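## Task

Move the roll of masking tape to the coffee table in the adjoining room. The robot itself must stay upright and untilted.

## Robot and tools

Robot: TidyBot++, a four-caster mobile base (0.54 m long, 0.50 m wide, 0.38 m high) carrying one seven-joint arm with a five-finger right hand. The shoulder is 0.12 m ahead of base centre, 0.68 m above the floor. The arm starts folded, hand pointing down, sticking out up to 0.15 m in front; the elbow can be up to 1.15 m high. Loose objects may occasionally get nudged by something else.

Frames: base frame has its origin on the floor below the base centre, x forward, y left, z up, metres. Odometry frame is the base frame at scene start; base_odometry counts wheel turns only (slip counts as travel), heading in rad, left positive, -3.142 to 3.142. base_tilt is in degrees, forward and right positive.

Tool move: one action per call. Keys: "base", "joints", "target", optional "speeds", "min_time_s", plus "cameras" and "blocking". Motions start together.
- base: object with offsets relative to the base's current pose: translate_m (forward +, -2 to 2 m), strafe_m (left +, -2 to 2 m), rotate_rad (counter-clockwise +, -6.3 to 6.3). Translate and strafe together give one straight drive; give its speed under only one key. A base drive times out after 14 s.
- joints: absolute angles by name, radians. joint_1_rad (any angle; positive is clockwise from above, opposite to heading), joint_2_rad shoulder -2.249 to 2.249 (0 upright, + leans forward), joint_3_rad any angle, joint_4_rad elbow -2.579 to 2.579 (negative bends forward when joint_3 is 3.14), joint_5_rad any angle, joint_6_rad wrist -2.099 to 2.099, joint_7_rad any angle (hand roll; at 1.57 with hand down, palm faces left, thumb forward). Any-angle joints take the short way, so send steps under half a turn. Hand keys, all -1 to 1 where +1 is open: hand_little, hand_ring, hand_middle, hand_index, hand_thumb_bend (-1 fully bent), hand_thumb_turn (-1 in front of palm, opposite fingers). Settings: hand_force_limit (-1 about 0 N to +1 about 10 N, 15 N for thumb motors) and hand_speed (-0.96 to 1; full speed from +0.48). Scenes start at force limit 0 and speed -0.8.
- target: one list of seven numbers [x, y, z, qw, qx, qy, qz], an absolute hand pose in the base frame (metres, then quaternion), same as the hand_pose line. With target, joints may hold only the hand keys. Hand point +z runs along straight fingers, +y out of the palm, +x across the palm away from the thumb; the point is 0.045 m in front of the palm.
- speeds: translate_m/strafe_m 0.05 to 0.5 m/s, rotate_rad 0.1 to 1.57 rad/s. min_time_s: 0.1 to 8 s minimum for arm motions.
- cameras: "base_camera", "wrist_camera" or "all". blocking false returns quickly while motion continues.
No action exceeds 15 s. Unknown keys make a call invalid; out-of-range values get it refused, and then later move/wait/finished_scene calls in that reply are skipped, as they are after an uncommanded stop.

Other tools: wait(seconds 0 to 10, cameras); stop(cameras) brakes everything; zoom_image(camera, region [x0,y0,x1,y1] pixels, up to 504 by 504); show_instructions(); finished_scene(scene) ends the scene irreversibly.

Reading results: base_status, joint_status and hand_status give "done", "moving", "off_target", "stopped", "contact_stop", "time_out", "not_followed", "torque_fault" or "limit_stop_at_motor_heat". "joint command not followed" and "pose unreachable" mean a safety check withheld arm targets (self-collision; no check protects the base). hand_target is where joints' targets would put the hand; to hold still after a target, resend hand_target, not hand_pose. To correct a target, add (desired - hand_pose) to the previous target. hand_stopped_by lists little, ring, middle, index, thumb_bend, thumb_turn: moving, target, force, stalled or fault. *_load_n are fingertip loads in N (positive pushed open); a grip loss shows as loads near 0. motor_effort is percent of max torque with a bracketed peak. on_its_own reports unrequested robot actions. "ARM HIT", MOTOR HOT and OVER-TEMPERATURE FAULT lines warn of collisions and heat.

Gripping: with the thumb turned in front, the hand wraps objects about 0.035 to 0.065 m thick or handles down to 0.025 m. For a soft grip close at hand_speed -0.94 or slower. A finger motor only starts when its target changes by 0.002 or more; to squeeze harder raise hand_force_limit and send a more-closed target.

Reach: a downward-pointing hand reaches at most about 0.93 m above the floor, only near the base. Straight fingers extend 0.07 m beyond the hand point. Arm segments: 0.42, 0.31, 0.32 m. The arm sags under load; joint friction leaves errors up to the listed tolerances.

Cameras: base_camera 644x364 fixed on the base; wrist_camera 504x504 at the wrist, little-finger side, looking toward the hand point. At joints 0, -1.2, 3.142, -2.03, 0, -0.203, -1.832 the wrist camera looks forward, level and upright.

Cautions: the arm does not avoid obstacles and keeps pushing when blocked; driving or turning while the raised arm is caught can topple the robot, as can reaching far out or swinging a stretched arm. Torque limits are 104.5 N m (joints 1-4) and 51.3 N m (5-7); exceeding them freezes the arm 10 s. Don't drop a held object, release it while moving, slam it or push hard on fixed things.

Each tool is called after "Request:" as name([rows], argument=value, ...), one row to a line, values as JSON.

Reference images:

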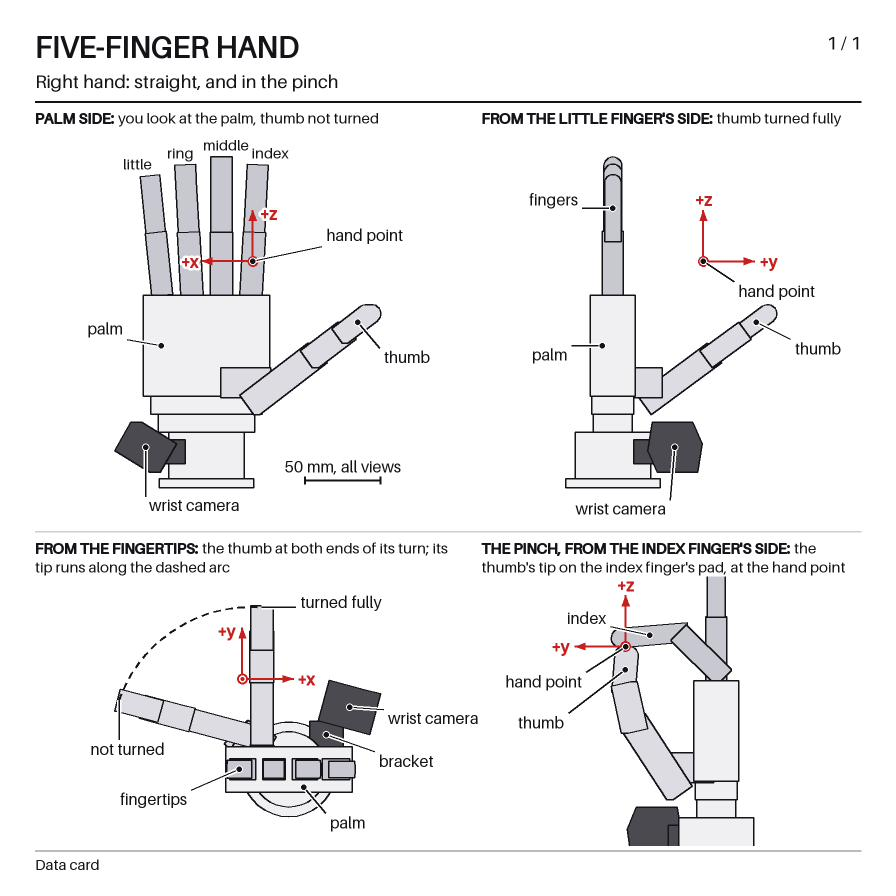

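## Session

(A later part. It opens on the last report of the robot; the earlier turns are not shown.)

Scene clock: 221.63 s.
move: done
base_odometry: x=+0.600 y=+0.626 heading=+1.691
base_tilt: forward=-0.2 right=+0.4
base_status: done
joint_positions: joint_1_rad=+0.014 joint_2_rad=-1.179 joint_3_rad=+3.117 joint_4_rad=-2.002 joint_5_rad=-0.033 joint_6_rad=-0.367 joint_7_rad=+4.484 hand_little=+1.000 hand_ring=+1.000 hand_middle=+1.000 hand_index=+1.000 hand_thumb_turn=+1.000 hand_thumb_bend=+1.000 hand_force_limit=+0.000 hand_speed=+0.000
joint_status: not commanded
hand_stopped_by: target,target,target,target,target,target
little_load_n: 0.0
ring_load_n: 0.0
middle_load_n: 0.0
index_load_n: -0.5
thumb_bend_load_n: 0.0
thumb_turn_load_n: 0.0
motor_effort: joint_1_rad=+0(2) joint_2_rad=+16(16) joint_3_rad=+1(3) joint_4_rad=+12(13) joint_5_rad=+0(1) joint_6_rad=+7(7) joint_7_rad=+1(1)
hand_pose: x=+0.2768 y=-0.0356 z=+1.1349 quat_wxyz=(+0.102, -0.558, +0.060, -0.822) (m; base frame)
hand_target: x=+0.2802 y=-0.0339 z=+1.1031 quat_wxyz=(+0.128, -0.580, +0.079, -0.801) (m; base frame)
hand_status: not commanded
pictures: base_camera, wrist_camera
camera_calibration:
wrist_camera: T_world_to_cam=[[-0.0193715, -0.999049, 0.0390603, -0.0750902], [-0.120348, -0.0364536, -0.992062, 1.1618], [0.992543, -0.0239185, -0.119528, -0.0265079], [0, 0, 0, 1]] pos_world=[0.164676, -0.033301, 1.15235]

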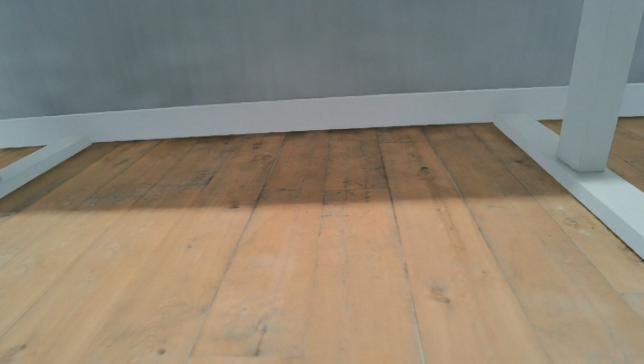

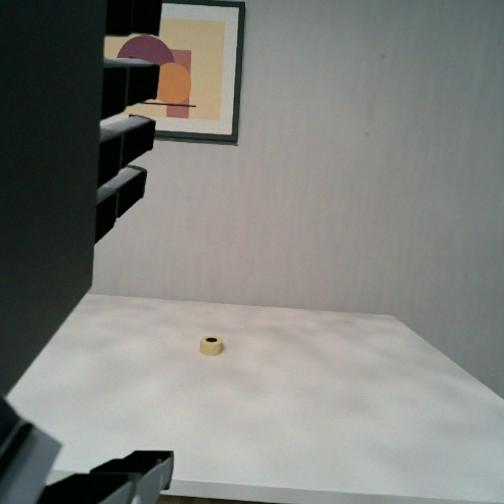

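Request:
move(joints={"joint_1_rad":0,"joint_2_rad":0.355,"joint_3_rad":3.14,"joint_4_rad":-0.99,"joint_5_rad":0.04,"joint_6_rad":-0.94,"joint_7_rad":3.06,"hand_thumb_turn":-1}, base={"translate_m":0.1}, min_time_s=2, cameras=["all"])

Scene clock: 278.77 s.
move: done
base_odometry: x=+0.588 y=+0.725 heading=+1.691
base_tilt: forward=-0.1 right=+0.4
base_status: done
joint_positions: joint_1_rad=+0.014 joint_2_rad=+0.335 joint_3_rad=+3.117 joint_4_rad=-1.011 joint_5_rad=-0.016 joint_6_rad=-0.886 joint_7_rad=+3.133 hand_little=+1.000 hand_ring=+1.000 hand_middle=+1.000 hand_index=+1.000 hand_thumb_turn=-1.000 hand_thumb_bend=+1.000 hand_force_limit=+0.000 hand_speed=+0.000
joint_status: all done
hand_stopped_by: target,target,target,target,target,target
little_load_n: 0.0
ring_load_n: 0.0
middle_load_n: 0.0
index_load_n: 0.0
thumb_bend_load_n: -0.5
thumb_turn_load_n: 0.0
motor_effort: joint_1_rad=+0(2) joint_2_rad=-27(28) joint_3_rad=+0(2) joint_4_rad=+15(16) joint_5_rad=-1(1) joint_6_rad=+6(8) joint_7_rad=+0(1)
hand_pose: x=+0.7804 y=+0.0416 z=+0.9053 quat_wxyz=(+0.321, -0.633, +0.638, -0.300) (m; base frame)
hand_target: x=+0.7776 y=+0.0260 z=+0.8912 quat_wxyz=(+0.292, -0.620, +0.666, -0.295) (m; base frame)
hand_status: not commanded
pictures: base_camera, wrist_camera
camera_calibration:
wrist_camera: T_world_to_cam=[[-0.603453, -0.257881, -0.754548, 1.16411], [-0.528742, 0.837726, 0.136554, 0.25806], [0.596889, 0.481365, -0.641881, 0.208738], [0, 0, 0, 1]] pos_world=[0.714339, -0.016461, 0.977122]

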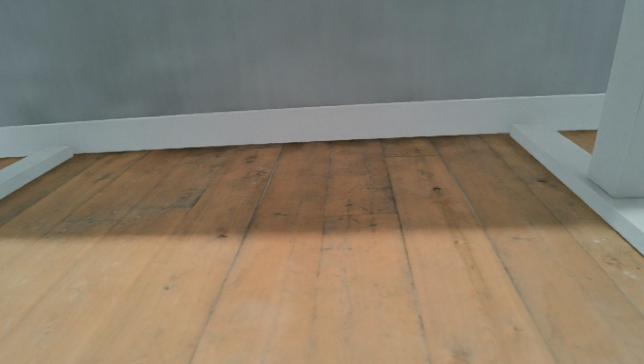

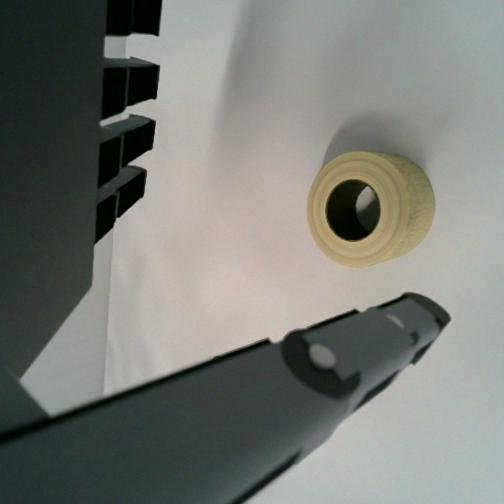

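Request:
move(joints={"joint_2_rad":0.365,"joint_4_rad":-1.24,"joint_6_rad":-0.65}, min_time_s=2, cameras=["wrist_camera"])

Scene clock: 310.30 s.
move: done
base_odometry: x=+0.588 y=+0.725 heading=+1.691
base_tilt: forward=-0.1 right=+0.4
base_status: not commanded
joint_positions: joint_1_rad=+0.014 joint_2_rad=+0.337 joint_3_rad=+3.117 joint_4_rad=-1.208 joint_5_rad=-0.016 joint_6_rad=-0.702 joint_7_rad=+3.132 hand_little=+1.000 hand_ring=+1.000 hand_middle=+1.000 hand_index=+1.000 hand_thumb_turn=-1.000 hand_thumb_bend=+1.000 hand_force_limit=+0.000 hand_speed=+0.000
joint_status: all done
hand_stopped_by: target,target,target,target,target,target
little_load_n: 0.0
ring_load_n: 0.0
middle_load_n: 0.0
index_load_n: 0.0
thumb_bend_load_n: 0.0
thumb_turn_load_n: 0.0
motor_effort: joint_1_rad=+0(1) joint_2_rad=-27(27) joint_3_rad=+0(1) joint_4_rad=+15(17) joint_5_rad=+0(1) joint_6_rad=+5(7) joint_7_rad=+0(1)
hand_pose: x=+0.7853 y=+0.0417 z=+0.8400 quat_wxyz=(+0.317, -0.634, +0.641, -0.295) (m; base frame)
hand_target: x=+0.7965 y=+0.0282 z=+0.8148 quat_wxyz=(+0.304, -0.619, +0.658, -0.303) (m; base frame)
hand_status: not commanded
pictures: wrist_camera
camera_calibration:
wrist_camera: T_world_to_cam=[[-0.615684, -0.254492, -0.745766, 1.12002], [-0.52342, 0.839538, 0.14563, 0.257593], [0.589038, 0.480011, -0.650096, 0.176965], [0, 0, 0, 1]] pos_world=[0.72017, -0.0161681, 0.912806]

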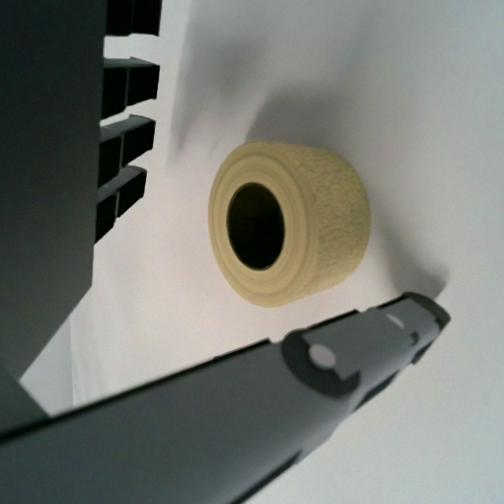

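Request:
move(joints={"joint_4_rad":-1.268,"joint_6_rad":-0.624}, base={"strafe_m":-0.006}, min_time_s=1)

Request:
move(joints={"hand_index":0.6,"hand_middle":0.6,"hand_thumb_bend":0.87,"hand_speed":-0.6}, cameras=["wrist_camera"])

Scene clock: 332.47 s.
move: done
base_odometry: x=+0.594 y=+0.726 heading=+1.691
base_tilt: forward=-0.2 right=+0.4
base_status: done
joint_positions: joint_1_rad=+0.012 joint_2_rad=+0.337 joint_3_rad=+3.119 joint_4_rad=-1.231 joint_5_rad=-0.016 joint_6_rad=-0.675 joint_7_rad=+3.131 hand_little=+1.000 hand_ring=+1.000 hand_middle=+1.000 hand_index=+1.000 hand_thumb_turn=-1.000 hand_thumb_bend=+1.000 hand_force_limit=+0.000 hand_speed=+0.000
joint_status: all done
hand_stopped_by: target,target,target,target,target,target
little_load_n: 0.0
ring_load_n: 0.0
middle_load_n: 0.0
index_load_n: 0.0
thumb_bend_load_n: 0.0
thumb_turn_load_n: 0.0
motor_effort: joint_1_rad=+0(2) joint_2_rad=-25(27) joint_3_rad=+0(2) joint_4_rad=+15(16) joint_5_rad=+0(1) joint_6_rad=+5(6) joint_7_rad=+0(1)
hand_pose: x=+0.7864 y=+0.0422 z=+0.8335 quat_wxyz=(+0.318, -0.633, +0.641, -0.296) (m; base frame)
hand_target: x=+0.7956 y=+0.0285 z=+0.8056 quat_wxyz=(+0.303, -0.620, +0.658, -0.302) (m; base frame)
hand_status: not commanded
pictures: none

Scene clock: 333.37 s.
move: off_target
base_odometry: x=+0.594 y=+0.726 heading=+1.691
base_tilt: forward=-0.2 right=+0.4
base_status: not commanded
joint_positions: joint_1_rad=+0.012 joint_2_rad=+0.337 joint_3_rad=+3.119 joint_4_rad=-1.233 joint_5_rad=-0.016 joint_6_rad=-0.669 joint_7_rad=+3.131 hand_little=+1.000 hand_ring=+1.000 hand_middle=+0.636 hand_index=+0.600 hand_thumb_turn=-1.000 hand_thumb_bend=+0.870 hand_force_limit=+0.000 hand_speed=-0.600
joint_status: hand_middle off_target (ended at +0.636, target +0.600); the others done
hand_stopped_by: target,target,force,target,target,target
little_load_n: 0.0
ring_load_n: 0.0
middle_load_n: 0.0
index_load_n: 0.0
thumb_bend_load_n: 0.0
thumb_turn_load_n: 0.0
motor_effort: joint_1_rad=+0(1) joint_2_rad=-25(27) joint_3_rad=-1(1) joint_4_rad=+14(16) joint_5_rad=+0(1) joint_6_rad=+5(6) joint_7_rad=+0(1)
hand_pose: x=+0.7877 y=+0.0422 z=+0.8337 quat_wxyz=(+0.319, -0.632, +0.640, -0.298) (m; base frame)
hand_target: x=+0.7956 y=+0.0285 z=+0.8056 quat_wxyz=(+0.303, -0.620, +0.658, -0.302) (m; base frame)
hand_status: not commanded
pictures: wrist_camera
camera_calibration:
wrist_camera: T_world_to_cam=[[-0.609704, -0.254458, -0.750675, 1.11625], [-0.524422, 0.839649, 0.141321, 0.263673], [0.594343, 0.479834, -0.64538, 0.163213], [0, 0, 0, 1]] pos_world=[0.721855, -0.0156682, 0.906015]

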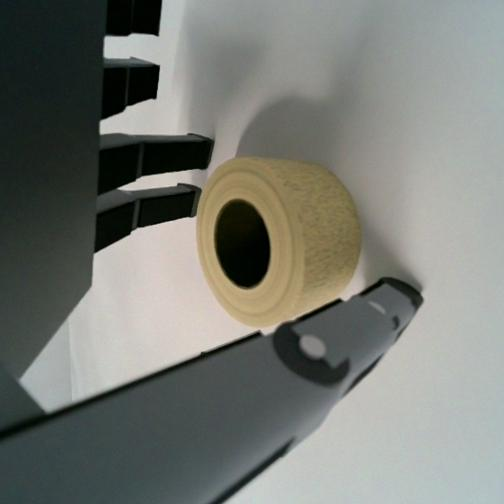

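Request:
move(joints={"hand_index":-0.2,"hand_middle":-0.2,"hand_thumb_bend":0.2,"hand_speed":-0.93,"hand_force_limit":0.2}, cameras=["wrist_camera"])

Scene clock: 348.00 s.
move: off_target
base_odometry: x=+0.594 y=+0.726 heading=+1.691
base_tilt: forward=-0.1 right=+0.4
base_status: not commanded
joint_positions: joint_1_rad=+0.012 joint_2_rad=+0.337 joint_3_rad=+3.119 joint_4_rad=-1.233 joint_5_rad=-0.016 joint_6_rad=-0.640 joint_7_rad=+3.131 hand_little=+1.000 hand_ring=+1.000 hand_middle=+0.198 hand_index=+0.163 hand_thumb_turn=-1.000 hand_thumb_bend=+0.650 hand_force_limit=+0.200 hand_speed=-0.930
joint_status: hand_middle off_target (ended at +0.198, target -0.200); hand_index off_target (ended at +0.163, target -0.200); hand_thumb_bend off_target (ended at +0.650, target +0.200); the others done
hand_stopped_by: target,target,force,force,force,target
little_load_n: -0.5
ring_load_n: 0.0
middle_load_n: 6.5
index_load_n: 7.0
thumb_bend_load_n: 10.0
thumb_turn_load_n: -0.5
motor_effort: joint_1_rad=+0(1) joint_2_rad=-23(26) joint_3_rad=-1(2) joint_4_rad=+12(15) joint_5_rad=+0(1) joint_6_rad=+1(5) joint_7_rad=+0(1)
hand_pose: x=+0.7948 y=+0.0421 z=+0.8402 quat_wxyz=(+0.328, -0.628, +0.636, -0.307) (m; base frame)
hand_target: x=+0.7956 y=+0.0285 z=+0.8056 quat_wxyz=(+0.303, -0.620, +0.658, -0.302) (m; base frame)
hand_status: not commanded
pictures: wrist_camera
camera_calibration:
wrist_camera: T_world_to_cam=[[-0.587683, -0.25355, -0.768337, 1.12272], [-0.527607, 0.840041, 0.126342, 0.281737], [0.613401, 0.479628, -0.627452, 0.132946], [0, 0, 0, 1]] pos_world=[0.726899, -0.0157701, 0.910448]

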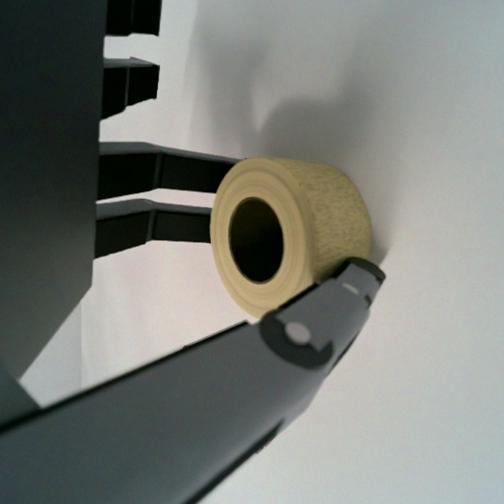

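Request:
move(joints={"joint_2_rad":0.355,"joint_4_rad":-1.1,"joint_6_rad":-0.76}, min_time_s=2.5, cameras=["wrist_camera"])

Scene clock: 355.90 s.
move: done
base_odometry: x=+0.594 y=+0.726 heading=+1.691
base_tilt: forward=-0.1 right=+0.4
base_status: not commanded
joint_positions: joint_1_rad=+0.012 joint_2_rad=+0.337 joint_3_rad=+3.119 joint_4_rad=-1.122 joint_5_rad=-0.016 joint_6_rad=-0.708 joint_7_rad=+3.131 hand_little=+1.000 hand_ring=+1.000 hand_middle=+0.198 hand_index=+0.163 hand_thumb_turn=-1.000 hand_thumb_bend=+0.650 hand_force_limit=+0.200 hand_speed=-0.930
joint_status: all done
hand_stopped_by: target,target,force,force,force,target
little_load_n: 0.0
ring_load_n: 0.0
middle_load_n: 3.5
index_load_n: 6.5
thumb_bend_load_n: 10.5
thumb_turn_load_n: 0.0
motor_effort: joint_1_rad=+0(1) joint_2_rad=-27(28) joint_3_rad=+0(1) joint_4_rad=+16(17) joint_5_rad=+0(1) joint_6_rad=+6(7) joint_7_rad=+0(1)
hand_pose: x=+0.8029 y=+0.0421 z=+0.8844 quat_wxyz=(+0.342, -0.621, +0.628, -0.320) (m; base frame)
hand_target: x=+0.8006 y=+0.0273 z=+0.8721 quat_wxyz=(+0.316, -0.612, +0.653, -0.316) (m; base frame)
hand_status: not commanded
pictures: wrist_camera
camera_calibration:
wrist_camera: T_world_to_cam=[[-0.554423, -0.253689, -0.792626, 1.15621], [-0.533135, 0.839589, 0.104196, 0.304478], [0.639047, 0.480346, -0.600738, 0.111486], [0, 0, 0, 1]] pos_world=[0.732115, -0.0158701, 0.951693]

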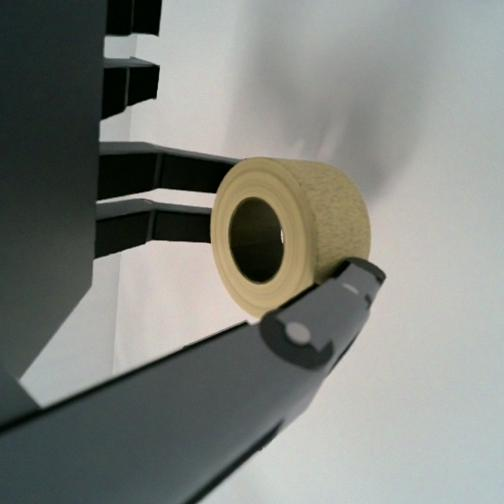

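Request:
move(base={"translate_m":-0.42,"strafe_m":-1.12}, joints={"joint_2_rad":-0.13,"joint_4_rad":-1.31,"joint_6_rad":-1.07}, min_time_s=2.5)

Request:
move(base={"rotate_rad":-3.142}, speeds={"rotate_rad":1.2}, cameras=["all"])

Scene clock: 374.33 s.
move: done
base_odometry: x=+1.757 y=+0.444 heading=+1.692
base_tilt: forward=-0.2 right=+0.4
base_status: done
joint_positions: joint_1_rad=+0.008 joint_2_rad=-0.110 joint_3_rad=+3.121 joint_4_rad=-1.280 joint_5_rad=-0.016 joint_6_rad=-1.020 joint_7_rad=+3.131 hand_little=+1.000 hand_ring=+1.000 hand_middle=+0.198 hand_index=+0.163 hand_thumb_turn=-1.000 hand_thumb_bend=+0.650 hand_force_limit=+0.200 hand_speed=-0.930
joint_status: all done
hand_stopped_by: target,target,force,force,force,target
little_load_n: 0.0
ring_load_n: 0.0
middle_load_n: 3.5
index_load_n: 6.5
thumb_bend_load_n: 10.0
thumb_turn_load_n: -0.5
motor_effort: joint_1_rad=+0(2) joint_2_rad=-13(29) joint_3_rad=+1(2) joint_4_rad=+15(17) joint_5_rad=-1(1) joint_6_rad=+6(7) joint_7_rad=+0(1)
hand_pose: x=+0.5889 y=+0.0444 z=+0.9876 quat_wxyz=(+0.333, -0.629, +0.628, -0.315) (m; base frame)
hand_target: x=+0.5700 y=+0.0253 z=+0.9706 quat_wxyz=(+0.304, -0.613, +0.662, -0.307) (m; base frame)
hand_status: not commanded
pictures: none

Scene clock: 378.00 s.
move: done
base_odometry: x=+1.757 y=+0.444 heading=-1.450
base_tilt: forward=-0.2 right=+0.4
base_status: done
joint_positions: joint_1_rad=+0.008 joint_2_rad=-0.110 joint_3_rad=+3.124 joint_4_rad=-1.280 joint_5_rad=-0.016 joint_6_rad=-1.020 joint_7_rad=+3.131 hand_little=+1.000 hand_ring=+1.000 hand_middle=+0.198 hand_index=+0.163 hand_thumb_turn=-1.000 hand_thumb_bend=+0.650 hand_force_limit=+0.200 hand_speed=-0.930
joint_status: not commanded
hand_stopped_by: target,target,force,force,force,target
little_load_n: 0.0
ring_load_n: 0.0
middle_load_n: 3.5
index_load_n: 6.5
thumb_bend_load_n: 10.5
thumb_turn_load_n: 0.0
motor_effort: joint_1_rad=+0(2) joint_2_rad=-12(14) joint_3_rad=+0(2) joint_4_rad=+15(15) joint_5_rad=+0(1) joint_6_rad=+6(6) joint_7_rad=+0(1)
hand_pose: x=+0.5891 y=+0.0429 z=+0.9875 quat_wxyz=(+0.332, -0.628, +0.629, -0.316) (m; base frame)
hand_target: x=+0.5700 y=+0.0253 z=+0.9706 quat_wxyz=(+0.304, -0.613, +0.662, -0.307) (m; base frame)
hand_status: not commanded
pictures: base_camera, wrist_camera
camera_calibration:
wrist_camera: T_world_to_cam=[[-0.570698, -0.265448, -0.777072, 1.11435], [-0.534927, 0.838153, 0.106548, 0.177753], [0.623023, 0.476483, -0.620327, 0.338648], [0, 0, 0, 1]] pos_world=[0.520056, -0.0145423, 1.05706]

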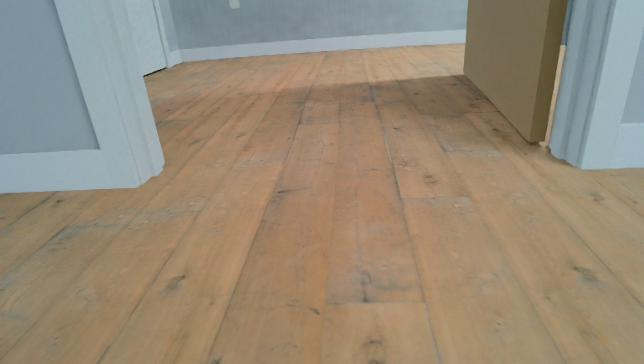

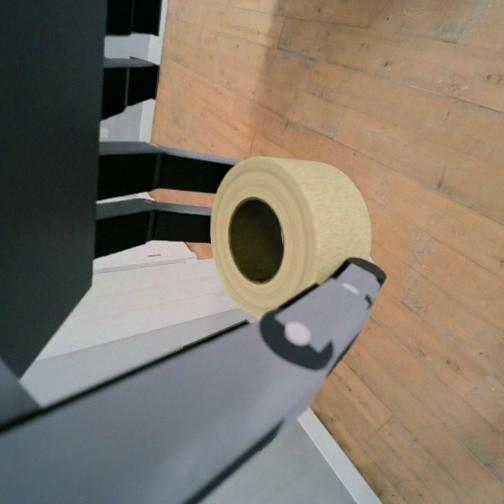

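Request:
move(base={"rotate_rad":-0.034,"strafe_m":0.01})

Request:
move(base={"translate_m":2.0}, cameras=["base_camera"])

Request:
move(base={"translate_m":0.3,"rotate_rad":-1.571}, speeds={"rotate_rad":1.2}, cameras=["all"])

Scene clock: 391.80 s.
move: done
base_odometry: x=+1.767 y=+0.445 heading=-1.485
base_tilt: forward=-0.2 right=+0.4
base_status: done
joint_positions: joint_1_rad=+0.008 joint_2_rad=-0.110 joint_3_rad=+3.124 joint_4_rad=-1.280 joint_5_rad=-0.015 joint_6_rad=-1.020 joint_7_rad=+3.131 hand_little=+1.000 hand_ring=+1.000 hand_middle=+0.198 hand_index=+0.163 hand_thumb_turn=-1.000 hand_thumb_bend=+0.650 hand_force_limit=+0.200 hand_speed=-0.930
joint_status: not commanded
hand_stopped_by: target,target,force,force,force,target
little_load_n: 0.0
ring_load_n: 0.0
middle_load_n: 3.0
index_load_n: 6.5
thumb_bend_load_n: 10.5
thumb_turn_load_n: -0.5
motor_effort: joint_1_rad=+0(1) joint_2_rad=-12(13) joint_3_rad=+0(1) joint_4_rad=+15(15) joint_5_rad=+0(1) joint_6_rad=+6(6) joint_7_rad=+0(0)
hand_pose: x=+0.5891 y=+0.0425 z=+0.9875 quat_wxyz=(+0.332, -0.628, +0.629, -0.316) (m; base frame)
hand_target: x=+0.5700 y=+0.0253 z=+0.9706 quat_wxyz=(+0.304, -0.613, +0.662, -0.307) (m; base frame)
hand_status: not commanded
pictures: none

Scene clock: 397.10 s.
move: done
base_odometry: x=+1.938 y=-1.548 heading=-1.486
base_tilt: forward=-0.2 right=+0.4
base_status: done
joint_positions: joint_1_rad=+0.008 joint_2_rad=-0.115 joint_3_rad=+3.124 joint_4_rad=-1.281 joint_5_rad=-0.015 joint_6_rad=-1.021 joint_7_rad=+3.131 hand_little=+1.000 hand_ring=+1.000 hand_middle=+0.198 hand_index=+0.163 hand_thumb_turn=-1.000 hand_thumb_bend=+0.650 hand_force_limit=+0.200 hand_speed=-0.930
joint_status: not commanded
hand_stopped_by: target,target,force,force,force,target
little_load_n: 0.0
ring_load_n: 0.0
middle_load_n: 3.0
index_load_n: 6.5
thumb_bend_load_n: 10.5
thumb_turn_load_n: -0.5
motor_effort: joint_1_rad=+0(1) joint_2_rad=-13(15) joint_3_rad=+0(1) joint_4_rad=+15(15) joint_5_rad=+0(1) joint_6_rad=+6(7) joint_7_rad=+0(1)
hand_pose: x=+0.5872 y=+0.0425 z=+0.9889 quat_wxyz=(+0.333, -0.628, +0.629, -0.317) (m; base frame)
hand_target: x=+0.5700 y=+0.0253 z=+0.9706 quat_wxyz=(+0.304, -0.613, +0.662, -0.307) (m; base frame)
hand_status: not commanded
pictures: base_camera

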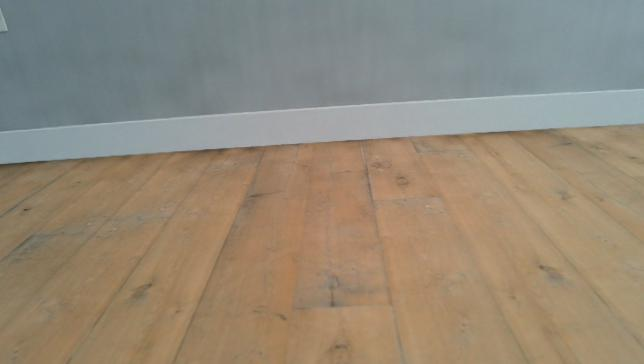

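Scene clock: 399.63 s.
move: done
base_odometry: x=+1.964 y=-1.847 heading=-3.056
base_tilt: forward=-0.2 right=+0.4
base_status: done
joint_positions: joint_1_rad=+0.007 joint_2_rad=-0.117 joint_3_rad=+3.128 joint_4_rad=-1.282 joint_5_rad=-0.014 joint_6_rad=-1.022 joint_7_rad=+3.131 hand_little=+1.000 hand_ring=+1.000 hand_middle=+0.198 hand_index=+0.163 hand_thumb_turn=-1.000 hand_thumb_bend=+0.650 hand_force_limit=+0.200 hand_speed=-0.930
joint_status: not commanded
hand_stopped_by: target,target,force,force,force,target
little_load_n: -0.5
ring_load_n: 0.0
middle_load_n: 3.5
index_load_n: 6.5
thumb_bend_load_n: 10.5
thumb_turn_load_n: -0.5
motor_effort: joint_1_rad=+1(2) joint_2_rad=-11(17) joint_3_rad=+1(2) joint_4_rad=+15(15) joint_5_rad=+0(1) joint_6_rad=+6(7) joint_7_rad=+0(1)
hand_pose: x=+0.5866 y=+0.0404 z=+0.9893 quat_wxyz=(+0.332, -0.627, +0.630, -0.318) (m; base frame)
hand_target: x=+0.5700 y=+0.0253 z=+0.9706 quat_wxyz=(+0.304, -0.613, +0.662, -0.307) (m; base frame)
hand_status: not commanded
pictures: base_camera, wrist_camera
camera_calibration:
wrist_camera: T_world_to_cam=[[-0.56972, -0.264009, -0.778279, 1.11418], [-0.531477, 0.840679, 0.103878, 0.178875], [0.626859, 0.472819, -0.619266, 0.339283], [0, 0, 0, 1]] pos_world=[0.517153, -0.0166442, 1.05866]

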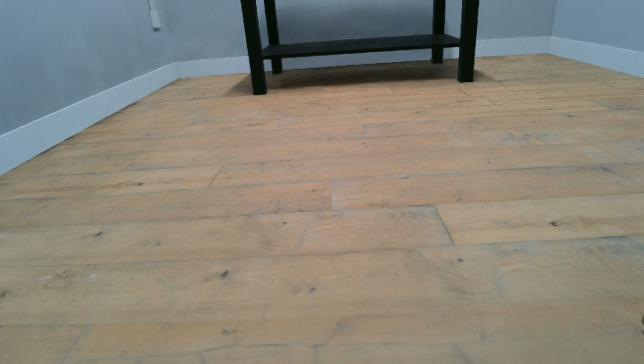

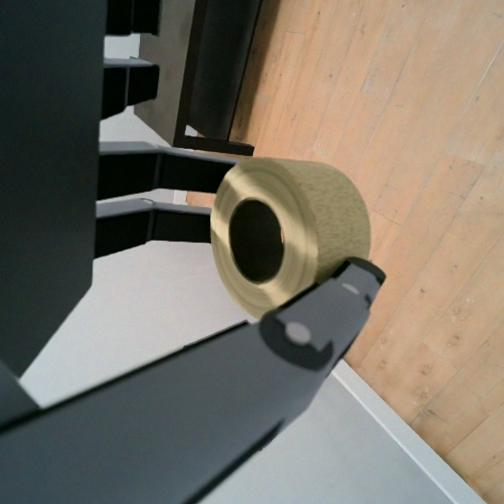

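Request:
move(base={"rotate_rad":0.03})

Request:
move(base={"translate_m":0.93,"strafe_m":-0.17}, speeds={"translate_m":0.4}, cameras=["base_camera"])

Scene clock: 411.20 s.
move: done
base_odometry: x=+1.964 y=-1.847 heading=-3.026
base_tilt: forward=-0.2 right=+0.4
base_status: done
joint_positions: joint_1_rad=+0.006 joint_2_rad=-0.117 joint_3_rad=+3.128 joint_4_rad=-1.282 joint_5_rad=-0.014 joint_6_rad=-1.022 joint_7_rad=+3.131 hand_little=+1.000 hand_ring=+1.000 hand_middle=+0.198 hand_index=+0.163 hand_thumb_turn=-1.000 hand_thumb_bend=+0.650 hand_force_limit=+0.200 hand_speed=-0.930
joint_status: not commanded
hand_stopped_by: target,target,force,force,force,target
little_load_n: 0.0
ring_load_n: 0.0
middle_load_n: 3.5
index_load_n: 6.5
thumb_bend_load_n: 10.5
thumb_turn_load_n: 0.0
motor_effort: joint_1_rad=+0(2) joint_2_rad=-11(12) joint_3_rad=+0(2) joint_4_rad=+15(15) joint_5_rad=+0(1) joint_6_rad=+6(6) joint_7_rad=+0(0)
hand_pose: x=+0.5865 y=+0.0409 z=+0.9893 quat_wxyz=(+0.332, -0.627, +0.629, -0.318) (m; base frame)
hand_target: x=+0.5700 y=+0.0253 z=+0.9706 quat_wxyz=(+0.304, -0.613, +0.662, -0.307) (m; base frame)
hand_status: not commanded
pictures: none

Scene clock: 414.80 s.
move: done
base_odometry: x=+1.020 y=-1.785 heading=-3.025
base_tilt: forward=-0.2 right=+0.4
base_status: done
joint_positions: joint_1_rad=+0.004 joint_2_rad=-0.119 joint_3_rad=+3.132 joint_4_rad=-1.283 joint_5_rad=-0.005 joint_6_rad=-1.023 joint_7_rad=+3.131 hand_little=+1.000 hand_ring=+1.000 hand_middle=+0.198 hand_index=+0.163 hand_thumb_turn=-1.000 hand_thumb_bend=+0.650 hand_force_limit=+0.200 hand_speed=-0.930
joint_status: not commanded
hand_stopped_by: target,target,force,force,force,target
little_load_n: 0.0
ring_load_n: 0.0
middle_load_n: 3.5
index_load_n: 6.5
thumb_bend_load_n: 10.5
thumb_turn_load_n: 0.0
motor_effort: joint_1_rad=+0(3) joint_2_rad=-11(17) joint_3_rad=+0(5) joint_4_rad=+15(16) joint_5_rad=+0(2) joint_6_rad=+6(7) joint_7_rad=+0(1)
hand_pose: x=+0.5857 y=+0.0376 z=+0.9890 quat_wxyz=(+0.329, -0.627, +0.630, -0.320) (m; base frame)
hand_target: x=+0.5700 y=+0.0253 z=+0.9706 quat_wxyz=(+0.304, -0.613, +0.662, -0.307) (m; base frame)
hand_status: not commanded
pictures: base_camera

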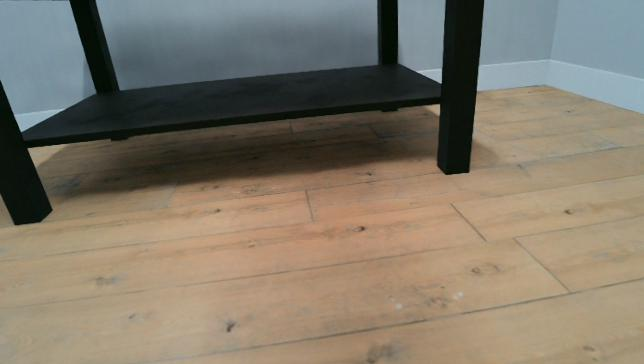

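Request:
move(base={"rotate_rad":0.146}, speeds={"rotate_rad":0.5}, cameras=["base_camera"])

Request:
move(base={"translate_m":0.28}, speeds={"translate_m":0.25}, cameras=["base_camera"])

Request:
move(joints={"joint_2_rad":0.52,"joint_4_rad":-1.84,"joint_6_rad":0.15}, min_time_s=3.5, cameras=["wrist_camera"])

Scene clock: 446.27 s.
move: done
base_odometry: x=+1.020 y=-1.785 heading=-2.879
base_tilt: forward=-0.2 right=+0.4
base_status: done
joint_positions: joint_1_rad=+0.003 joint_2_rad=-0.119 joint_3_rad=+3.132 joint_4_rad=-1.283 joint_5_rad=-0.002 joint_6_rad=-1.023 joint_7_rad=+3.131 hand_little=+1.000 hand_ring=+1.000 hand_middle=+0.198 hand_index=+0.163 hand_thumb_turn=-1.000 hand_thumb_bend=+0.650 hand_force_limit=+0.200 hand_speed=-0.930
joint_status: not commanded
hand_stopped_by: target,target,force,force,force,target
little_load_n: 0.0
ring_load_n: -0.5
middle_load_n: 3.5
index_load_n: 6.0
thumb_bend_load_n: 10.5
thumb_turn_load_n: -0.5
motor_effort: joint_1_rad=+0(2) joint_2_rad=-12(13) joint_3_rad=+0(2) joint_4_rad=+15(15) joint_5_rad=-1(1) joint_6_rad=+6(6) joint_7_rad=+1(1)
hand_pose: x=+0.5857 y=+0.0371 z=+0.9889 quat_wxyz=(+0.328, -0.627, +0.629, -0.321) (m; base frame)
hand_target: x=+0.5700 y=+0.0253 z=+0.9706 quat_wxyz=(+0.304, -0.613, +0.662, -0.307) (m; base frame)
hand_status: not commanded
pictures: base_camera

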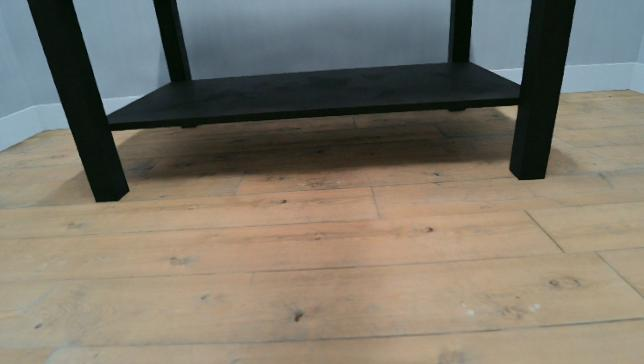

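Scene clock: 448.23 s.
move: done
base_odometry: x=+0.749 y=-1.858 heading=-2.879
base_tilt: forward=-0.2 right=+0.4
base_status: done
joint_positions: joint_1_rad=+0.003 joint_2_rad=-0.121 joint_3_rad=+3.132 joint_4_rad=-1.283 joint_5_rad=-0.002 joint_6_rad=-1.024 joint_7_rad=+3.131 hand_little=+1.000 hand_ring=+1.000 hand_middle=+0.198 hand_index=+0.163 hand_thumb_turn=-1.000 hand_thumb_bend=+0.650 hand_force_limit=+0.200 hand_speed=-0.930
joint_status: not commanded
hand_stopped_by: target,target,force,force,force,target
little_load_n: 0.0
ring_load_n: 0.0
middle_load_n: 3.5
index_load_n: 6.5
thumb_bend_load_n: 10.0
thumb_turn_load_n: -0.5
motor_effort: joint_1_rad=+0(1) joint_2_rad=-12(14) joint_3_rad=+0(1) joint_4_rad=+15(16) joint_5_rad=+0(1) joint_6_rad=+6(7) joint_7_rad=+0(1)
hand_pose: x=+0.5850 y=+0.0371 z=+0.9896 quat_wxyz=(+0.328, -0.627, +0.629, -0.322) (m; base frame)
hand_target: x=+0.5700 y=+0.0253 z=+0.9706 quat_wxyz=(+0.304, -0.613, +0.662, -0.307) (m; base frame)
hand_status: not commanded
pictures: base_camera

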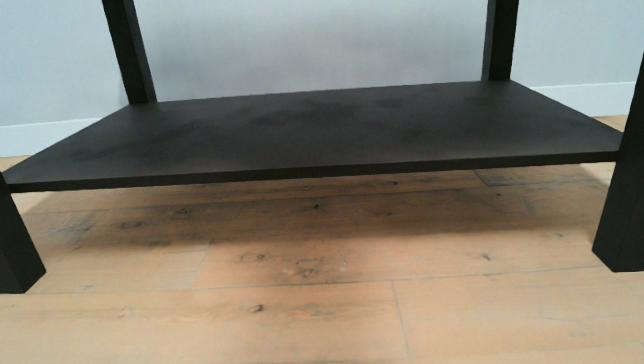

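Scene clock: 452.37 s.
move: done
base_odometry: x=+0.749 y=-1.858 heading=-2.879
base_tilt: forward=-0.1 right=+0.4
base_status: not commanded
joint_positions: joint_1_rad=+0.003 joint_2_rad=+0.501 joint_3_rad=+3.132 joint_4_rad=-1.814 joint_5_rad=-0.002 joint_6_rad=+0.097 joint_7_rad=+3.131 hand_little=+1.000 hand_ring=+1.000 hand_middle=+0.198 hand_index=+0.163 hand_thumb_turn=-1.000 hand_thumb_bend=+0.650 hand_force_limit=+0.200 hand_speed=-0.930
joint_status: all done
hand_stopped_by: target,target,force,force,force,target
little_load_n: 0.0
ring_load_n: 0.0
middle_load_n: 3.5
index_load_n: 6.5
thumb_bend_load_n: 10.5
thumb_turn_load_n: -0.5
motor_effort: joint_1_rad=+0(1) joint_2_rad=-28(30) joint_3_rad=-1(1) joint_4_rad=+12(16) joint_5_rad=+0(1) joint_6_rad=+6(7) joint_7_rad=+0(1)
hand_pose: x=+0.7727 y=+0.0370 z=+0.5959 quat_wxyz=(+0.319, -0.630, +0.636, -0.310) (m; base frame)
hand_target: x=+0.7726 y=+0.0376 z=+0.5846 quat_wxyz=(+0.326, -0.620, +0.644, -0.308) (m; base frame)
hand_status: not commanded
pictures: wrist_camera
camera_calibration:
wrist_camera: T_world_to_cam=[[-0.596245, -0.263429, -0.758351, 0.921803], [-0.521668, 0.845147, 0.116576, 0.306249], [0.610208, 0.465115, -0.641337, 0.0069821], [0, 0, 0, 1]] pos_world=[0.70512, -0.0192428, 0.667827]

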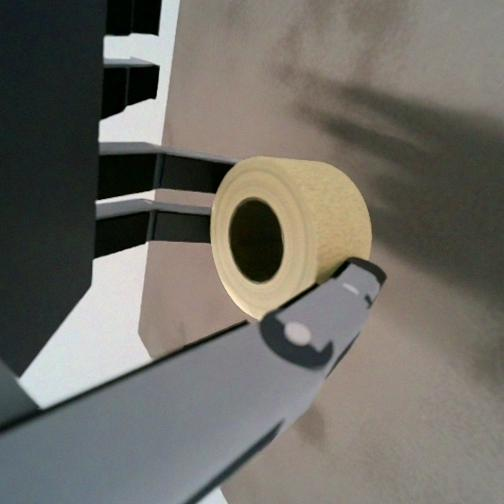

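Request:
move(joints={"joint_2_rad":0.71,"joint_4_rad":-1.928,"joint_6_rad":0.43}, min_time_s=3.5, cameras=["wrist_camera"])

Scene clock: 462.33 s.
move: done
base_odometry: x=+0.749 y=-1.858 heading=-2.879
base_tilt: forward=-0.1 right=+0.4
base_status: not commanded
joint_positions: joint_1_rad=+0.003 joint_2_rad=+0.682 joint_3_rad=+3.132 joint_4_rad=-1.902 joint_5_rad=-0.002 joint_6_rad=+0.376 joint_7_rad=+3.131 hand_little=+1.000 hand_ring=+1.000 hand_middle=+0.198 hand_index=+0.163 hand_thumb_turn=-1.000 hand_thumb_bend=+0.650 hand_force_limit=+0.200 hand_speed=-0.930
joint_status: all done
hand_stopped_by: target,target,force,force,force,target
little_load_n: 0.0
ring_load_n: 0.0
middle_load_n: 3.5
index_load_n: 6.0
thumb_bend_load_n: 10.5
thumb_turn_load_n: -0.5
motor_effort: joint_1_rad=+0(1) joint_2_rad=-30(31) joint_3_rad=+0(2) joint_4_rad=+10(13) joint_5_rad=+0(1) joint_6_rad=+6(7) joint_7_rad=+0(1)
hand_pose: x=+0.7738 y=+0.0368 z=+0.5024 quat_wxyz=(+0.323, -0.628, +0.635, -0.314) (m; base frame)
hand_target: x=+0.7683 y=+0.0412 z=+0.4871 quat_wxyz=(+0.331, -0.620, +0.643, -0.305) (m; base frame)
hand_status: not commanded
pictures: wrist_camera
camera_calibration:
wrist_camera: T_world_to_cam=[[-0.588338, -0.261856, -0.765042, 0.848595], [-0.521695, 0.845788, 0.111703, 0.320259], [0.617813, 0.464838, -0.634218, -0.0630653], [0, 0, 0, 1]] pos_world=[0.7053, -0.0193462, 0.57344]

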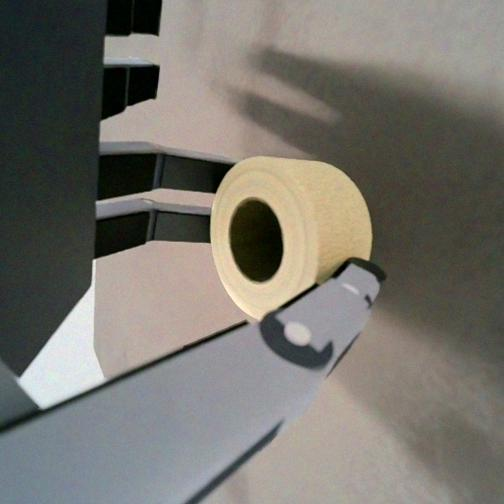

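Request:
move(joints={"joint_2_rad":0.74,"joint_4_rad":-1.94,"joint_6_rad":0.473}, min_time_s=1.5)

Request:
move(joints={"joint_2_rad":0.754,"joint_4_rad":-1.946,"joint_6_rad":0.493}, min_time_s=1, cameras=["wrist_camera"])

Scene clock: 470.10 s.
move: done
base_odometry: x=+0.749 y=-1.858 heading=-2.879
base_tilt: forward=-0.1 right=+0.4
base_status: not commanded
joint_positions: joint_1_rad=+0.003 joint_2_rad=+0.710 joint_3_rad=+3.132 joint_4_rad=-1.914 joint_5_rad=-0.002 joint_6_rad=+0.419 joint_7_rad=+3.131 hand_little=+1.000 hand_ring=+1.000 hand_middle=+0.198 hand_index=+0.163 hand_thumb_turn=-1.000 hand_thumb_bend=+0.650 hand_force_limit=+0.200 hand_speed=-0.930
joint_status: all done
hand_stopped_by: target,target,force,force,force,target
little_load_n: 0.0
ring_load_n: 0.0
middle_load_n: 3.5
index_load_n: 6.5
thumb_bend_load_n: 11.0
thumb_turn_load_n: 0.0
motor_effort: joint_1_rad=-1(1) joint_2_rad=-30(31) joint_3_rad=-1(1) joint_4_rad=+9(10) joint_5_rad=+0(0) joint_6_rad=+6(7) joint_7_rad=+0(1)
hand_pose: x=+0.7728 y=+0.0368 z=+0.4890 quat_wxyz=(+0.324, -0.627, +0.635, -0.315) (m; base frame)
hand_target: x=+0.7662 y=+0.0417 z=+0.4728 quat_wxyz=(+0.332, -0.620, +0.643, -0.305) (m; base frame)
hand_status: not commanded
pictures: none

Scene clock: 471.40 s.
move: done
base_odometry: x=+0.749 y=-1.858 heading=-2.879
base_tilt: forward=-0.1 right=+0.4
base_status: not commanded
joint_positions: joint_1_rad=+0.003 joint_2_rad=+0.724 joint_3_rad=+3.132 joint_4_rad=-1.920 joint_5_rad=-0.002 joint_6_rad=+0.439 joint_7_rad=+3.131 hand_little=+1.000 hand_ring=+1.000 hand_middle=+0.198 hand_index=+0.163 hand_thumb_turn=-1.000 hand_thumb_bend=+0.650 hand_force_limit=+0.200 hand_speed=-0.930
joint_status: all done
hand_stopped_by: target,target,force,force,force,target
little_load_n: 0.0
ring_load_n: -0.5
middle_load_n: 3.5
index_load_n: 6.5
thumb_bend_load_n: 10.5
thumb_turn_load_n: 0.0
motor_effort: joint_1_rad=+0(1) joint_2_rad=-31(32) joint_3_rad=-1(1) joint_4_rad=+9(10) joint_5_rad=+0(0) joint_6_rad=+6(7) joint_7_rad=+0(1)
hand_pose: x=+0.7717 y=+0.0368 z=+0.4822 quat_wxyz=(+0.324, -0.627, +0.635, -0.315) (m; base frame)
hand_target: x=+0.7649 y=+0.0420 z=+0.4661 quat_wxyz=(+0.332, -0.620, +0.643, -0.304) (m; base frame)
hand_status: not commanded
pictures: wrist_camera
camera_calibration:
wrist_camera: T_world_to_cam=[[-0.586023, -0.261471, -0.766948, 0.831068], [-0.521742, 0.845948, 0.110258, 0.322171], [0.619969, 0.464763, -0.632166, -0.077228], [0, 0, 0, 1]] pos_world=[0.702994, -0.0193471, 0.553043]

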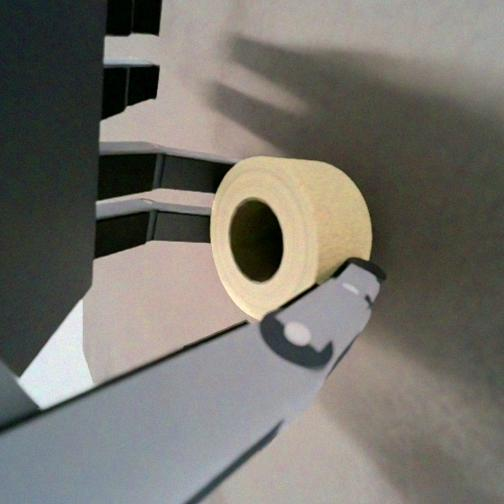

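Small steps until contact.

Request:
move(joints={"joint_2_rad":0.766,"joint_4_rad":-1.951,"joint_6_rad":0.51}, min_time_s=1)

Request:
move(joints={"joint_2_rad":0.778,"joint_4_rad":-1.956,"joint_6_rad":0.527}, min_time_s=1)

Scene clock: 478.00 s.
move: done
base_odometry: x=+0.749 y=-1.858 heading=-2.879
base_tilt: forward=-0.1 right=+0.4
base_status: not commanded
joint_positions: joint_1_rad=+0.003 joint_2_rad=+0.735 joint_3_rad=+3.132 joint_4_rad=-1.925 joint_5_rad=-0.002 joint_6_rad=+0.457 joint_7_rad=+3.131 hand_little=+1.000 hand_ring=+1.000 hand_middle=+0.198 hand_index=+0.163 hand_thumb_turn=-1.000 hand_thumb_bend=+0.650 hand_force_limit=+0.200 hand_speed=-0.930
joint_status: all done
hand_stopped_by: target,target,force,force,force,target
little_load_n: 0.0
ring_load_n: 0.0
middle_load_n: 3.5
index_load_n: 6.5
thumb_bend_load_n: 10.5
thumb_turn_load_n: 0.0
motor_effort: joint_1_rad=+1(1) joint_2_rad=-31(32) joint_3_rad=-1(1) joint_4_rad=+9(10) joint_5_rad=+0(0) joint_6_rad=+6(7) joint_7_rad=+0(1)
hand_pose: x=+0.7712 y=+0.0368 z=+0.4773 quat_wxyz=(+0.324, -0.627, +0.635, -0.315) (m; base frame)
hand_target: x=+0.7637 y=+0.0422 z=+0.4604 quat_wxyz=(+0.332, -0.620, +0.643, -0.304) (m; base frame)
hand_status: not commanded
pictures: none

Scene clock: 479.30 s.
move: done
base_odometry: x=+0.749 y=-1.858 heading=-2.879
base_tilt: forward=-0.2 right=+0.4
base_status: not commanded
joint_positions: joint_1_rad=+0.003 joint_2_rad=+0.739 joint_3_rad=+3.132 joint_4_rad=-1.928 joint_5_rad=-0.002 joint_6_rad=+0.476 joint_7_rad=+3.131 hand_little=+1.000 hand_ring=+1.000 hand_middle=+0.198 hand_index=+0.163 hand_thumb_turn=-1.000 hand_thumb_bend=+0.650 hand_force_limit=+0.200 hand_speed=-0.930
joint_status: all done
hand_stopped_by: target,target,force,force,force,target
little_load_n: 0.0
ring_load_n: -0.5
middle_load_n: 3.0
index_load_n: 6.0
thumb_bend_load_n: 10.5
thumb_turn_load_n: -0.5
motor_effort: joint_1_rad=+0(1) joint_2_rad=-29(31) joint_3_rad=+0(1) joint_4_rad=+8(9) joint_5_rad=+0(0) joint_6_rad=+6(7) joint_7_rad=+0(1)
hand_pose: x=+0.7729 y=+0.0368 z=+0.4772 quat_wxyz=(+0.328, -0.625, +0.633, -0.319) (m; base frame)
hand_target: x=+0.7624 y=+0.0424 z=+0.4548 quat_wxyz=(+0.333, -0.620, +0.643, -0.304) (m; base frame)
hand_status: not commanded
pictures: none

Request:
move(joints={"hand_index":0.55,"hand_middle":0.55,"hand_thumb_bend":0.9,"hand_speed":-0.9}, cameras=["wrist_camera"])

Request:
move(joints={"hand_index":1,"hand_middle":1,"hand_thumb_bend":1,"hand_speed":-0.3})

Request:
move(joints={"joint_2_rad":0.58,"joint_4_rad":-1.87,"joint_6_rad":0.24}, min_time_s=2, cameras=["wrist_camera"])

Scene clock: 490.37 s.
move: done
base_odometry: x=+0.749 y=-1.858 heading=-2.879
base_tilt: forward=-0.1 right=+0.4
base_status: not commanded
joint_positions: joint_1_rad=+0.003 joint_2_rad=+0.745 joint_3_rad=+3.132 joint_4_rad=-1.929 joint_5_rad=-0.002 joint_6_rad=+0.477 joint_7_rad=+3.131 hand_little=+1.000 hand_ring=+1.000 hand_middle=+0.550 hand_index=+0.550 hand_thumb_turn=-1.000 hand_thumb_bend=+0.900 hand_force_limit=+0.200 hand_speed=-0.900
joint_status: all done
hand_stopped_by: target,target,target,target,target,target
little_load_n: 0.0
ring_load_n: 0.0
middle_load_n: 0.0
index_load_n: 0.0
thumb_bend_load_n: 0.0
thumb_turn_load_n: 0.0
motor_effort: joint_1_rad=+0(1) joint_2_rad=-30(31) joint_3_rad=+0(2) joint_4_rad=+8(9) joint_5_rad=+0(0) joint_6_rad=+6(6) joint_7_rad=+0(1)
hand_pose: x=+0.7717 y=+0.0368 z=+0.4735 quat_wxyz=(+0.326, -0.626, +0.634, -0.317) (m; base frame)
hand_target: x=+0.7624 y=+0.0424 z=+0.4548 quat_wxyz=(+0.333, -0.620, +0.643, -0.304) (m; base frame)
hand_status: not commanded
pictures: wrist_camera
camera_calibration:
wrist_camera: T_world_to_cam=[[-0.580249, -0.261256, -0.771399, 0.822008], [-0.522413, 0.846024, 0.106431, 0.325481], [0.624816, 0.464746, -0.627388, -0.0887856], [0, 0, 0, 1]] pos_world=[0.70248, -0.0193475, 0.543752]

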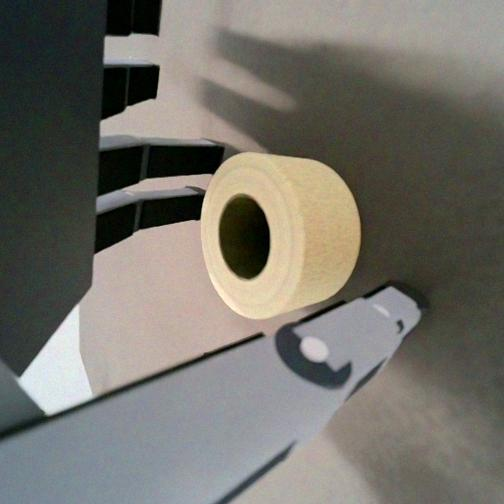

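Scene clock: 491.07 s.
move: done
base_odometry: x=+0.749 y=-1.858 heading=-2.879
base_tilt: forward=-0.1 right=+0.4
base_status: not commanded
joint_positions: joint_1_rad=+0.003 joint_2_rad=+0.745 joint_3_rad=+3.132 joint_4_rad=-1.929 joint_5_rad=-0.002 joint_6_rad=+0.478 joint_7_rad=+3.131 hand_little=+1.000 hand_ring=+1.000 hand_middle=+1.000 hand_index=+1.000 hand_thumb_turn=-1.000 hand_thumb_bend=+1.000 hand_force_limit=+0.200 hand_speed=-0.300
joint_status: all done
hand_stopped_by: target,target,target,target,target,target
little_load_n: 0.0
ring_load_n: 0.0
middle_load_n: 0.0
index_load_n: 0.0
thumb_bend_load_n: 0.0
thumb_turn_load_n: 0.0
motor_effort: joint_1_rad=+0(1) joint_2_rad=-30(31) joint_3_rad=-1(1) joint_4_rad=+8(9) joint_5_rad=+0(0) joint_6_rad=+6(6) joint_7_rad=+0(0)
hand_pose: x=+0.7717 y=+0.0368 z=+0.4735 quat_wxyz=(+0.326, -0.626, +0.634, -0.317) (m; base frame)
hand_target: x=+0.7624 y=+0.0424 z=+0.4548 quat_wxyz=(+0.333, -0.620, +0.643, -0.304) (m; base frame)
hand_status: not commanded
pictures: none

Scene clock: 493.40 s.
move: done
base_odometry: x=+0.749 y=-1.858 heading=-2.879
base_tilt: forward=-0.1 right=+0.4
base_status: not commanded
joint_positions: joint_1_rad=+0.003 joint_2_rad=+0.623 joint_3_rad=+3.132 joint_4_rad=-1.889 joint_5_rad=-0.002 joint_6_rad=+0.293 joint_7_rad=+3.131 hand_little=+1.000 hand_ring=+1.000 hand_middle=+1.000 hand_index=+1.000 hand_thumb_turn=-1.000 hand_thumb_bend=+1.000 hand_force_limit=+0.200 hand_speed=-0.300
joint_status: all done
hand_stopped_by: target,target,target,target,target,target
little_load_n: 0.0
ring_load_n: 0.0
middle_load_n: 0.0
index_load_n: -0.5
thumb_bend_load_n: 0.0
thumb_turn_load_n: 0.0
motor_effort: joint_1_rad=+0(1) joint_2_rad=-29(31) joint_3_rad=+0(1) joint_4_rad=+10(11) joint_5_rad=+0(0) joint_6_rad=+6(6) joint_7_rad=+0(1)
hand_pose: x=+0.7701 y=+0.0369 z=+0.5277 quat_wxyz=(+0.319, -0.630, +0.637, -0.310) (m; base frame)
hand_target: x=+0.7731 y=+0.0387 z=+0.5525 quat_wxyz=(+0.328, -0.620, +0.643, -0.307) (m; base frame)
hand_status: not commanded
pictures: wrist_camera
camera_calibration:
wrist_camera: T_world_to_cam=[[-0.596479, -0.262414, -0.75852, 0.868742], [-0.520944, 0.845514, 0.117147, 0.312014], [0.610598, 0.465022, -0.641034, -0.0356912], [0, 0, 0, 1]] pos_world=[0.702521, -0.019245, 0.599527]

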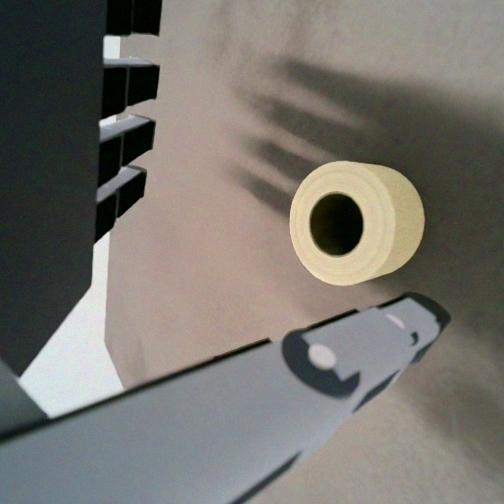

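Request:
finished_scene(scene=2)

The scene is finished: the task was done.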